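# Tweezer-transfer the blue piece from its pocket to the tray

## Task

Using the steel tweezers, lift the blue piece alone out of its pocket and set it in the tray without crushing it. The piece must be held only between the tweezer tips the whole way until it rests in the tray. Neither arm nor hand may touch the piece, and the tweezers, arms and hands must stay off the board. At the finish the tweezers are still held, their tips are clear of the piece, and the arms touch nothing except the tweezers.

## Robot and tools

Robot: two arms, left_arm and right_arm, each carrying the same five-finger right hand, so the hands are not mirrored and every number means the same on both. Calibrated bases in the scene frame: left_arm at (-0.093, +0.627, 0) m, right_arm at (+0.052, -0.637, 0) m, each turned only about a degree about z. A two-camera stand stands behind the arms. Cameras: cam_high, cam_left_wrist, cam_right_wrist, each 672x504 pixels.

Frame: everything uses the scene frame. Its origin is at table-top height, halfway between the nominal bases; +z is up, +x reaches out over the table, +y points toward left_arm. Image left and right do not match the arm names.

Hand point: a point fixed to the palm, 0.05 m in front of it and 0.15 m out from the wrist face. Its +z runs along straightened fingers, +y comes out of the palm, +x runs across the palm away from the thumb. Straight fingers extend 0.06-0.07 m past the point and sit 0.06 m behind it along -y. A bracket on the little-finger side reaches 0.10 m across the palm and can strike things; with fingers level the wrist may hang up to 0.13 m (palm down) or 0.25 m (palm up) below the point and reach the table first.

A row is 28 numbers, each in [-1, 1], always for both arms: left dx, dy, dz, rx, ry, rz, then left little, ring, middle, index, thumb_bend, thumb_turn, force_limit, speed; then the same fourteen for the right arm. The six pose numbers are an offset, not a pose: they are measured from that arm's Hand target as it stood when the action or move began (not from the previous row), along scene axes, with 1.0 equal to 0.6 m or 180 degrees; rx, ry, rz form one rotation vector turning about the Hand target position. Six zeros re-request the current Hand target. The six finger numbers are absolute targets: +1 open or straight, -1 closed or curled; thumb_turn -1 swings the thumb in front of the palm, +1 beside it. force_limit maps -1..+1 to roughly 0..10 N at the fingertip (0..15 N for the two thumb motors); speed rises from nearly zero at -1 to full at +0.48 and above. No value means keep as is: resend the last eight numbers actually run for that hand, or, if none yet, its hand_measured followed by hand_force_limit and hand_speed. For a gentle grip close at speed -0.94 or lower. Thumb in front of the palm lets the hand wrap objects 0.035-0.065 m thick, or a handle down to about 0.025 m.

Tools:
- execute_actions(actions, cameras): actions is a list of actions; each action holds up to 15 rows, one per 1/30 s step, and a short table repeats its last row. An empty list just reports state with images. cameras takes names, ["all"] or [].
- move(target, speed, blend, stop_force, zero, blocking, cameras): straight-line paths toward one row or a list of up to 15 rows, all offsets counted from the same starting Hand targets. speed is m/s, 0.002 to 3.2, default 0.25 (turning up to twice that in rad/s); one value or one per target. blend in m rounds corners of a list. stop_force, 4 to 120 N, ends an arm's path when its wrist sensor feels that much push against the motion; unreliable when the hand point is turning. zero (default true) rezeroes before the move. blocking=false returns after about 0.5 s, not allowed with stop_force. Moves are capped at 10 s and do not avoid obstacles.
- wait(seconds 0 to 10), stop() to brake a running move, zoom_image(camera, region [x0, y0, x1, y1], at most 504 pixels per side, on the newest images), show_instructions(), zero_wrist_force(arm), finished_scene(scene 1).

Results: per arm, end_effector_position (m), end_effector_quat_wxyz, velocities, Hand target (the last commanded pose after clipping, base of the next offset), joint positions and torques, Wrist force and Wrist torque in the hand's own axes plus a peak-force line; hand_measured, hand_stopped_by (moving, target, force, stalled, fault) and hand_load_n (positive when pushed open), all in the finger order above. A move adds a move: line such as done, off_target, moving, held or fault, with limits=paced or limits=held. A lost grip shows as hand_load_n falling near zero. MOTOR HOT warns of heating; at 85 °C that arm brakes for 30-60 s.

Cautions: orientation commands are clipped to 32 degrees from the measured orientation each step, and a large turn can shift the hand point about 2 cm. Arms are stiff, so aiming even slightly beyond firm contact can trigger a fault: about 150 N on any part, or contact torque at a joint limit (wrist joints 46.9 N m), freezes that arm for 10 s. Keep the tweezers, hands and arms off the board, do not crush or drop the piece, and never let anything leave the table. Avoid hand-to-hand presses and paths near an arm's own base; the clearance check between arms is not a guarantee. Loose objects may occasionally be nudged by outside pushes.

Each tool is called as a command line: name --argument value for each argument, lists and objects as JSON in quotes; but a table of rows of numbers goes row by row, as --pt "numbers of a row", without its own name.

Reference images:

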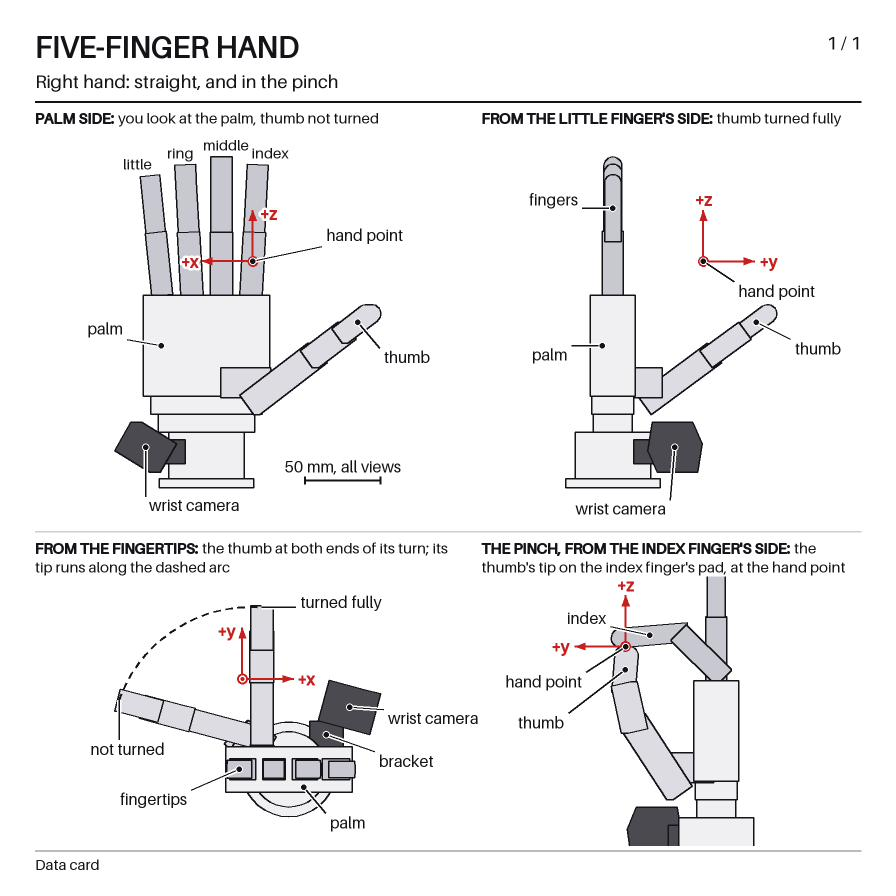

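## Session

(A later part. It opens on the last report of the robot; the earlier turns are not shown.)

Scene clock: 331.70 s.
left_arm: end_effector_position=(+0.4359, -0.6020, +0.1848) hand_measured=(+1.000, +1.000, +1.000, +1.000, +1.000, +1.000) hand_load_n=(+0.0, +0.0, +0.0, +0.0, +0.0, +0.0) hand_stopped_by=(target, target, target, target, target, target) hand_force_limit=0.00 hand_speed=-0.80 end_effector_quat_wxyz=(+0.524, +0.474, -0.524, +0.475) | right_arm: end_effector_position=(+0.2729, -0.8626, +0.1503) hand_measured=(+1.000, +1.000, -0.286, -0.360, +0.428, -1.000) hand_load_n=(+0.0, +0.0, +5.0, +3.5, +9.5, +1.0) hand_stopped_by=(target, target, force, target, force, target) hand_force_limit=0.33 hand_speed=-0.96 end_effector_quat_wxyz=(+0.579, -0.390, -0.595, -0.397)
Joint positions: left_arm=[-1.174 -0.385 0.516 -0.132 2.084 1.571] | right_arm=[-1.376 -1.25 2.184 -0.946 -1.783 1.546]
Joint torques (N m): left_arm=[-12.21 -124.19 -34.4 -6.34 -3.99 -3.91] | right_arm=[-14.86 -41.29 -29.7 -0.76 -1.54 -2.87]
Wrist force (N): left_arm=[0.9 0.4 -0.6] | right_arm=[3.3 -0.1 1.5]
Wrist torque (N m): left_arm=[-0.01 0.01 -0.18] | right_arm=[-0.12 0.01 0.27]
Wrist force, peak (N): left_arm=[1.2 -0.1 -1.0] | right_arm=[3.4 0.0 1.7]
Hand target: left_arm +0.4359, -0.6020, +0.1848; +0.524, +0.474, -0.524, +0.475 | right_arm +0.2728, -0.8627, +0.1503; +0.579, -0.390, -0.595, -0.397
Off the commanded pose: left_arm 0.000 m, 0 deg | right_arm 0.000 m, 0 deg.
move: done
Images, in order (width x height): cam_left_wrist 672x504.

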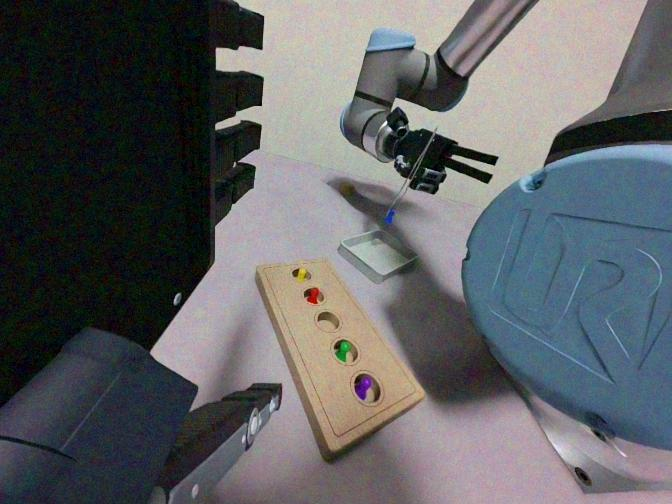

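move --target '[0,0,0,0,0,0,1,1,1,1,1,1,0,-0.8,0.0025,-0.005,-0.105,0,0,0,1,1,-0.29,-0.36,0.418,-1,0.33,-0.96]' --speed 0.06 --cameras '["cam_left_wrist"]'

zoom_image --camera "cam_left_wrist" --region '[350, 220, 410, 280]'

Scene clock: 335.77 s.
left_arm: end_effector_position=(+0.4359, -0.6020, +0.1848) hand_measured=(+1.000, +1.000, +1.000, +1.000, +1.000, +1.000) hand_load_n=(+0.0, +0.0, +0.0, +0.0, +0.0, +0.0) hand_stopped_by=(target, target, target, target, target, target) hand_force_limit=0.00 hand_speed=-0.80 end_effector_quat_wxyz=(+0.524, +0.474, -0.524, +0.475) | right_arm: end_effector_position=(+0.2743, -0.8657, +0.0874) hand_measured=(+1.000, +1.000, -0.286, -0.360, +0.428, -1.000) hand_load_n=(+0.0, +0.0, +4.5, +3.0, +9.5, +1.0) hand_stopped_by=(target, target, force, target, force, target) hand_force_limit=0.33 hand_speed=-0.96 end_effector_quat_wxyz=(+0.579, -0.390, -0.595, -0.397)
Joint positions: left_arm=[-1.174 -0.385 0.516 -0.132 2.084 1.571] | right_arm=[-1.375 -1.141 2.197 -1.069 -1.781 1.546]
Joint torques (N m): left_arm=[-10.53 -127.1 -35.23 -6.13 -4.26 -4] | right_arm=[14.09 -43.73 -11.19 -1.21 2 -0.28]
Wrist force (N): left_arm=[0.9 0.3 -0.2] | right_arm=[3.5 0.0 1.4]
Wrist torque (N m): left_arm=[-0.06 0.00 -0.18] | right_arm=[-0.09 0.03 0.28]
Wrist force, peak (N): left_arm=[0.9 0.0 -1.1] | right_arm=[3.7 0.2 1.5]
Hand target: left_arm +0.4359, -0.6020, +0.1848; +0.524, +0.474, -0.524, +0.475 | right_arm +0.2743, -0.8657, +0.0873; +0.579, -0.390, -0.595, -0.397
Off the commanded pose: left_arm 0.000 m, 0 deg | right_arm 0.000 m, 0 deg.
move: done
Images, in order (width x height): cam_left_wrist 672x504.

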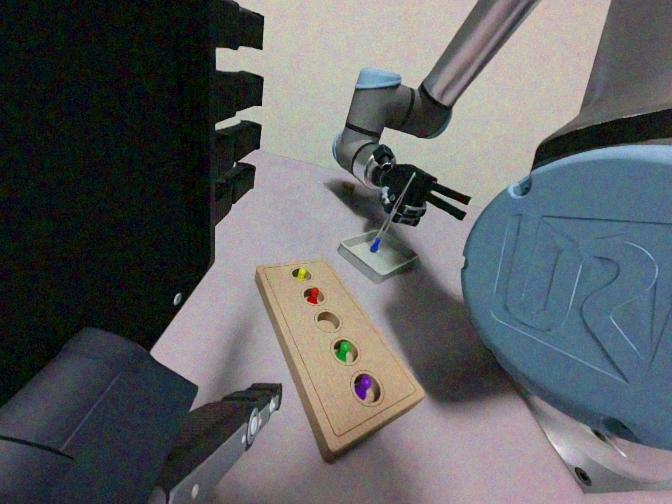

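Scaled by 8.400 from the camera's 672x504 image, which has a finer 960x720 frame.

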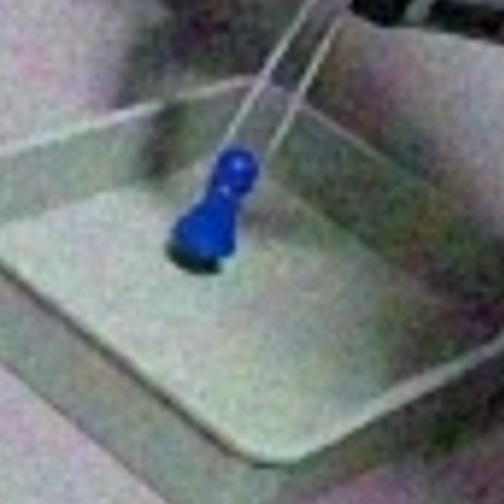

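move --target '[0,0,0,0,0,0,1,1,1,1,1,1,0,-0.8,-0.0067,0.02,-0.005,0,0,0,1,1,-0.29,-0.36,0.418,-1,0.33,-0.96]' --speed 0.03 --cameras '["cam_left_wrist"]'

zoom_image --camera "cam_left_wrist" --region '[360, 230, 400, 270]'

Scene clock: 338.13 s.
left_arm: end_effector_position=(+0.4359, -0.6020, +0.1848) hand_measured=(+1.000, +1.000, +1.000, +1.000, +1.000, +1.000) hand_load_n=(+0.0, +0.0, +0.0, +0.0, +0.0, +0.0) hand_stopped_by=(target, target, target, target, target, target) hand_force_limit=0.00 hand_speed=-0.80 end_effector_quat_wxyz=(+0.524, +0.474, -0.524, +0.475) | right_arm: end_effector_position=(+0.2703, -0.8538, +0.0843) hand_measured=(+1.000, +1.000, -0.286, -0.360, +0.428, -1.000) hand_load_n=(+0.0, +0.0, +4.5, +3.0, +9.5, +1.0) hand_stopped_by=(target, target, force, target, force, target) hand_force_limit=0.33 hand_speed=-0.96 end_effector_quat_wxyz=(+0.579, -0.390, -0.595, -0.397)
Joint positions: left_arm=[-1.174 -0.385 0.516 -0.132 2.084 1.571] | right_arm=[-1.378 -1.148 2.222 -1.087 -1.784 1.546]
Joint torques (N m): left_arm=[-9.58 -124.43 -35.93 -6.37 -3.82 -3.93] | right_arm=[-16.14 -71.93 -9.8 -1.09 -2.75 -2.25]
Wrist force (N): left_arm=[0.6 0.3 -0.5] | right_arm=[3.3 -0.2 1.2]
Wrist torque (N m): left_arm=[-0.03 0.06 -0.20] | right_arm=[-0.10 0.05 0.27]
Wrist force, peak (N): left_arm=[1.3 0.5 -0.6] | right_arm=[3.8 -0.2 1.4]
Hand target: left_arm +0.4359, -0.6020, +0.1848; +0.524, +0.474, -0.524, +0.475 | right_arm +0.2703, -0.8537, +0.0843; +0.579, -0.390, -0.595, -0.397
Off the commanded pose: left_arm 0.000 m, 0 deg | right_arm 0.000 m, 0 deg.
move: done
Images, in order (width x height): cam_left_wrist 672x504.

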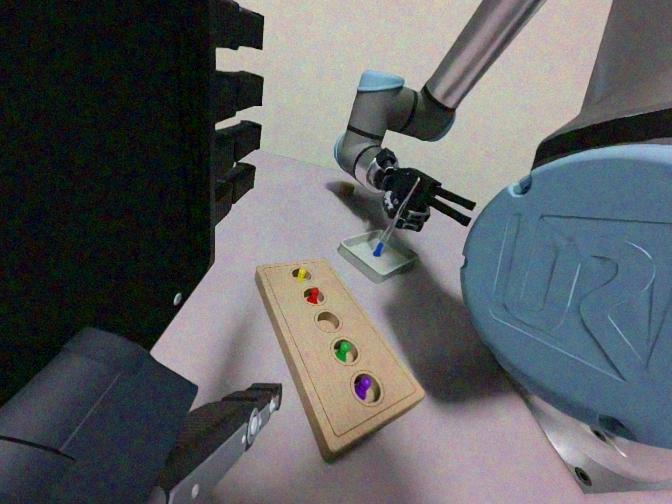

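Scaled by 12.600 from the camera's 672x504 image, which has a finer 960x720 frame.

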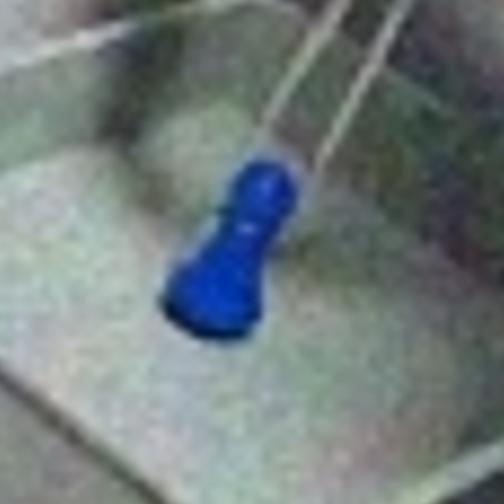

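move --target '[0,0,0,0,0,0,1,1,1,1,1,1,0,-0.8,0,0,-0.005,0,0,0,1,1,-0.29,-0.36,0.418,-1,0.33,-0.96]' --speed 0.02 --cameras '["cam_left_wrist"]'

zoom_image --camera "cam_left_wrist" --region '[360, 230, 400, 270]'

Scene clock: 339.50 s.
left_arm: end_effector_position=(+0.4359, -0.6020, +0.1848) hand_measured=(+1.000, +1.000, +1.000, +1.000, +1.000, +1.000) hand_load_n=(+0.0, +0.0, +0.0, +0.0, +0.0, +0.0) hand_stopped_by=(target, target, target, target, target, target) hand_force_limit=0.00 hand_speed=-0.80 end_effector_quat_wxyz=(+0.524, +0.474, -0.524, +0.475) | right_arm: end_effector_position=(+0.2703, -0.8537, +0.0814) hand_measured=(+1.000, +1.000, -0.286, -0.360, +0.428, -1.000) hand_load_n=(+0.0, +0.0, +4.5, +3.0, +9.5, +1.0) hand_stopped_by=(target, target, force, target, force, target) hand_force_limit=0.33 hand_speed=-0.96 end_effector_quat_wxyz=(+0.579, -0.390, -0.595, -0.397)
Joint positions: left_arm=[-1.174 -0.385 0.516 -0.132 2.084 1.571] | right_arm=[-1.378 -1.143 2.223 -1.093 -1.785 1.546]
Joint torques (N m): left_arm=[-11.49 -125.84 -35 -5.96 -3.93 -3.59] | right_arm=[-15.27 -41.1 -9.45 -1.02 -2.36 -2.7]
Wrist force (N): left_arm=[0.6 0.0 -0.4] | right_arm=[3.1 -0.3 1.2]
Wrist torque (N m): left_arm=[-0.09 0.06 -0.21] | right_arm=[-0.13 0.08 0.25]
Wrist force, peak (N): left_arm=[1.2 0.5 -1.1] | right_arm=[3.7 0.3 1.1]
Hand target: left_arm +0.4359, -0.6020, +0.1848; +0.524, +0.474, -0.524, +0.475 | right_arm +0.2703, -0.8537, +0.0813; +0.579, -0.390, -0.595, -0.397
Off the commanded pose: left_arm 0.000 m, 0 deg | right_arm 0.000 m, 0 deg.
move: done
Images, in order (width x height): cam_left_wrist 672x504.

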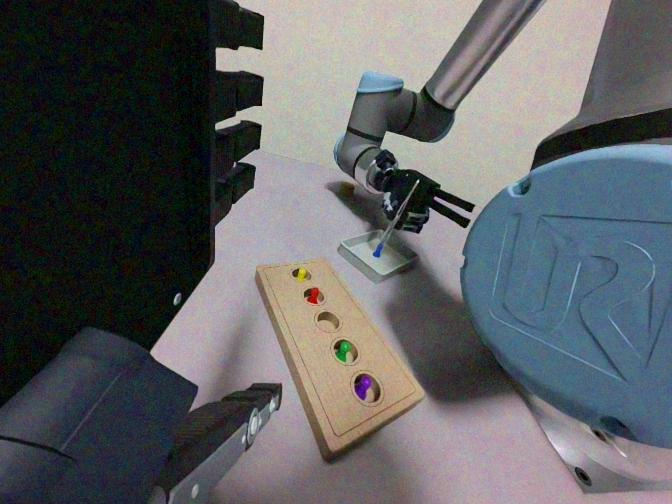

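Scaled by 12.600 from the camera's 672x504 image, which has a finer 960x720 frame.

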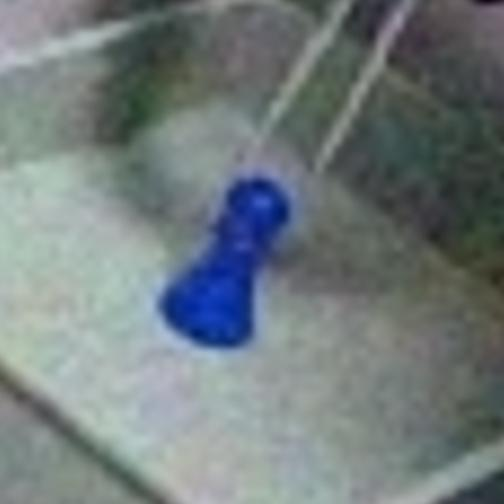

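move --target '[0,0,0,0,0,0,1,1,1,1,1,1,0,-0.8,0,0,-0.0033,0,0,0,1,1,-0.29,-0.36,0.418,-1,0.33,-0.96]' --speed 0.02 --cameras '["cam_left_wrist"]'

zoom_image --camera "cam_left_wrist" --region '[360, 230, 400, 270]'

Scene clock: 341.60 s.
left_arm: end_effector_position=(+0.4359, -0.6020, +0.1848) hand_measured=(+1.000, +1.000, +1.000, +1.000, +1.000, +1.000) hand_load_n=(+0.0, +0.0, +0.0, +0.0, +0.0, +0.0) hand_stopped_by=(target, target, target, target, target, target) hand_force_limit=0.00 hand_speed=-0.80 end_effector_quat_wxyz=(+0.524, +0.474, -0.524, +0.475) | right_arm: end_effector_position=(+0.2703, -0.8537, +0.0794) hand_measured=(+1.000, +1.000, -0.286, -0.360, +0.428, -1.000) hand_load_n=(+0.0, +0.5, +5.0, +3.0, +9.5, +1.0) hand_stopped_by=(target, target, force, target, force, target) hand_force_limit=0.33 hand_speed=-0.96 end_effector_quat_wxyz=(+0.579, -0.390, -0.595, -0.397)
Joint positions: left_arm=[-1.174 -0.385 0.516 -0.132 2.084 1.571] | right_arm=[-1.378 -1.139 2.223 -1.097 -1.785 1.546]
Joint torques (N m): left_arm=[-13.09 -126.65 -34.45 -6 -3.34 -3.91] | right_arm=[-14.95 -44.7 -9.24 -0.83 -2.36 -2.58]
Wrist force (N): left_arm=[0.2 0.2 -0.4] | right_arm=[3.9 -0.1 1.3]
Wrist torque (N m): left_arm=[-0.05 0.13 -0.23] | right_arm=[-0.11 0.03 0.27]
Wrist force, peak (N): left_arm=[1.2 0.4 -0.9] | right_arm=[3.9 -0.1 1.3]
Hand target: left_arm +0.4359, -0.6020, +0.1848; +0.524, +0.474, -0.524, +0.475 | right_arm +0.2703, -0.8537, +0.0793; +0.579, -0.390, -0.595, -0.397
Off the commanded pose: left_arm 0.000 m, 0 deg | right_arm 0.000 m, 0 deg.
move: done
Images, in order (width x height): cam_left_wrist 672x504.

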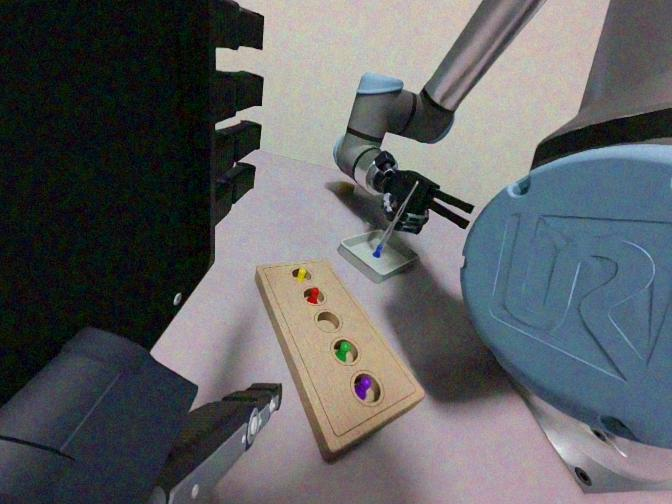

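Scaled by 12.600 from the camera's 672x504 image, which has a finer 960x720 frame.

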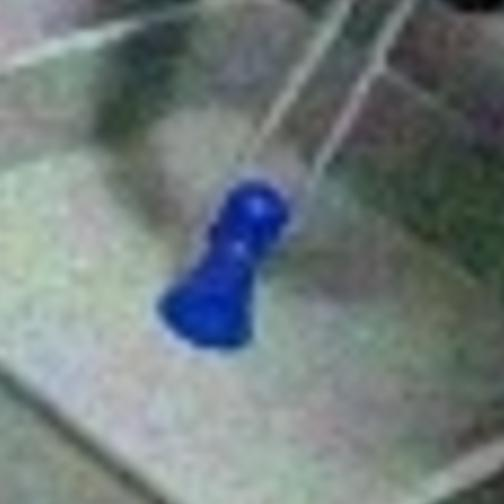

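move --target '[0,0,0,0,0,0,1,1,1,1,1,1,0,-0.8,0,0,0.0008,0,0,0,1,1,-0.29,-0.36,0.46,-1,0.33,-0.93]' --speed 0.02 --cameras '["cam_left_wrist"]'

zoom_image --camera "cam_left_wrist" --region '[360, 230, 400, 270]'

Scene clock: 343.07 s.
left_arm: end_effector_position=(+0.4359, -0.6020, +0.1848) hand_measured=(+1.000, +1.000, +1.000, +1.000, +1.000, +1.000) hand_load_n=(+0.0, +0.0, +0.0, +0.0, +0.0, +0.0) hand_stopped_by=(target, target, target, target, target, target) hand_force_limit=0.00 hand_speed=-0.80 end_effector_quat_wxyz=(+0.524, +0.474, -0.524, +0.475) | right_arm: end_effector_position=(+0.2703, -0.8536, +0.0798) hand_measured=(+1.000, +1.000, -0.286, -0.360, +0.462, -1.000) hand_load_n=(+0.0, +0.0, +2.5, +1.5, +5.0, +1.0) hand_stopped_by=(target, target, force, target, target, target) hand_force_limit=0.33 hand_speed=-0.93 end_effector_quat_wxyz=(+0.579, -0.390, -0.595, -0.397)
Joint positions: left_arm=[-1.174 -0.385 0.516 -0.132 2.084 1.571] | right_arm=[-1.378 -1.14 2.223 -1.096 -1.785 1.546]
Joint torques (N m): left_arm=[-13.57 -128.53 -36.19 -5.79 -3.35 -3.75] | right_arm=[-13.92 -71.74 -19.88 5.19 -2.05 -2.7]
Wrist force (N): left_arm=[0.7 0.4 -0.6] | right_arm=[3.3 -0.3 1.1]
Wrist torque (N m): left_arm=[-0.02 0.05 -0.20] | right_arm=[-0.11 0.06 0.27]
Wrist force, peak (N): left_arm=[1.2 0.3 -0.8] | right_arm=[4.0 -0.2 1.2]
Hand target: left_arm +0.4359, -0.6020, +0.1848; +0.524, +0.474, -0.524, +0.475 | right_arm +0.2703, -0.8537, +0.0798; +0.579, -0.390, -0.595, -0.397
Off the commanded pose: left_arm 0.000 m, 0 deg | right_arm 0.000 m, 0 deg.
move: done
Images, in order (width x height): cam_left_wrist 672x504.

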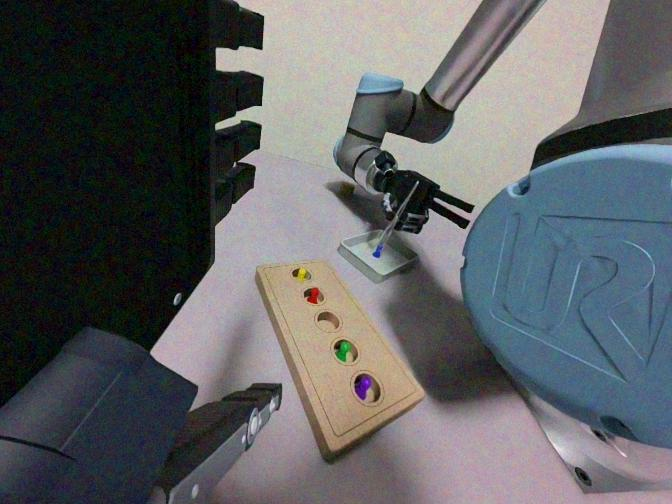

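Scaled by 12.600 from the camera's 672x504 image, which has a finer 960x720 frame.

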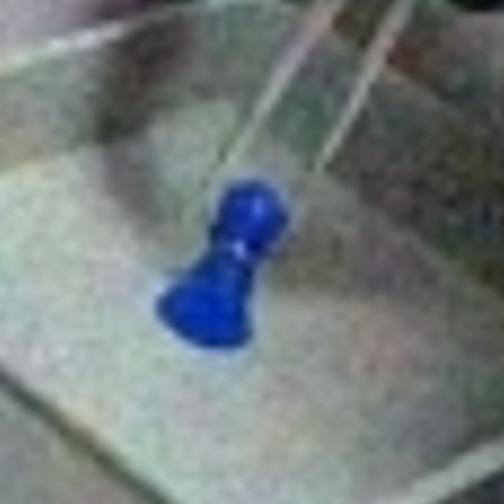

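move --pt "0 0 0 0 0 0 1 1 1 1 1 1 0 -0.8 -0.0025 0.0008 0 0 0 0 1 1 -0.29 -0.36 0.46 -1 0.33 -0.93" --pt "0 0 0 0 0 0 1 1 1 1 1 1 0 -0.8 -0.0025 0.0008 0.05 0 0 0 1 1 -0.29 -0.36 0.46 -1 0.33 -0.93" --speed 0.04 --cameras '["cam_left_wrist"]'

zoom_image --camera "cam_left_wrist" --region '[350, 210, 410, 270]'

Scene clock: 345.40 s.
left_arm: end_effector_position=(+0.4359, -0.6020, +0.1848) hand_measured=(+1.000, +1.000, +1.000, +1.000, +1.000, +1.000) hand_load_n=(+0.0, +0.0, +0.0, +0.0, +0.0, +0.0) hand_stopped_by=(target, target, target, target, target, target) hand_force_limit=0.00 hand_speed=-0.80 end_effector_quat_wxyz=(+0.524, +0.474, -0.524, +0.475) | right_arm: end_effector_position=(+0.2688, -0.8532, +0.1097) hand_measured=(+1.000, +1.000, -0.286, -0.360, +0.462, -1.000) hand_load_n=(+0.0, +0.0, +2.5, +1.5, +4.5, +0.5) hand_stopped_by=(target, target, force, target, target, target) hand_force_limit=0.33 hand_speed=-0.93 end_effector_quat_wxyz=(+0.579, -0.390, -0.595, -0.397)
Joint positions: left_arm=[-1.174 -0.385 0.516 -0.132 2.084 1.571] | right_arm=[-1.381 -1.195 2.218 -1.037 -1.787 1.546]
Joint torques (N m): left_arm=[-10.92 -125.75 -35.73 -5.99 -3.43 -3.58] | right_arm=[-13.86 -71.01 -28.06 5.28 -1.66 -2.46]
Wrist force (N): left_arm=[0.8 -0.2 -0.5] | right_arm=[3.0 0.0 1.3]
Wrist torque (N m): left_arm=[-0.11 0.03 -0.20] | right_arm=[-0.10 0.10 0.24]
Wrist force, peak (N): left_arm=[1.5 0.2 -0.8] | right_arm=[3.7 -0.5 1.5]
Hand target: left_arm +0.4359, -0.6020, +0.1848; +0.524, +0.474, -0.524, +0.475 | right_arm +0.2688, -0.8532, +0.1098; +0.579, -0.390, -0.595, -0.397
Off the commanded pose: left_arm 0.000 m, 0 deg | right_arm 0.000 m, 0 deg.
move: done
Images, in order (width x height): cam_left_wrist 672x504.

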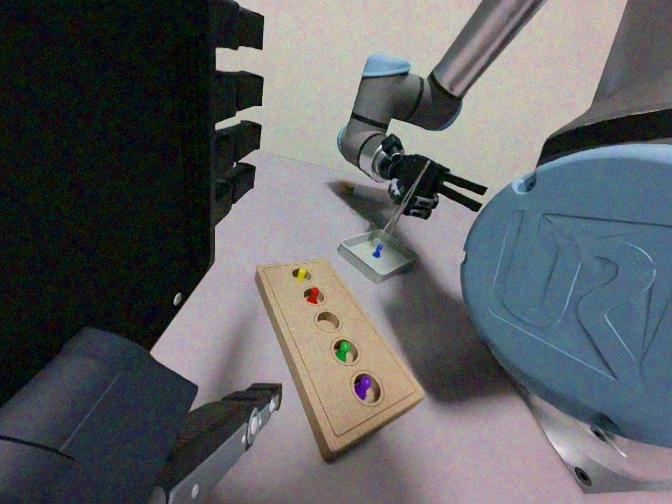

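Scaled by 8.400 from the camera's 672x504 image, which has a finer 960x720 frame.

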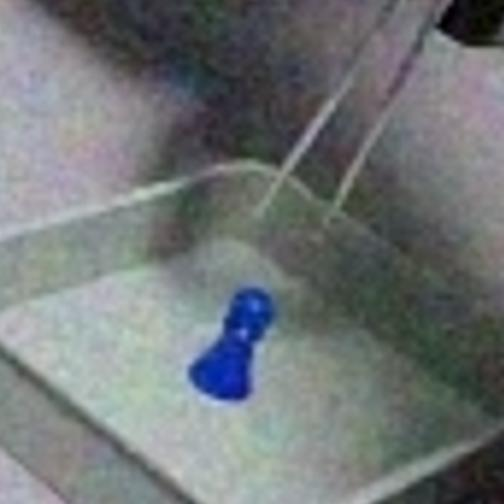

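finished_scene

The scene is finished: the task was done.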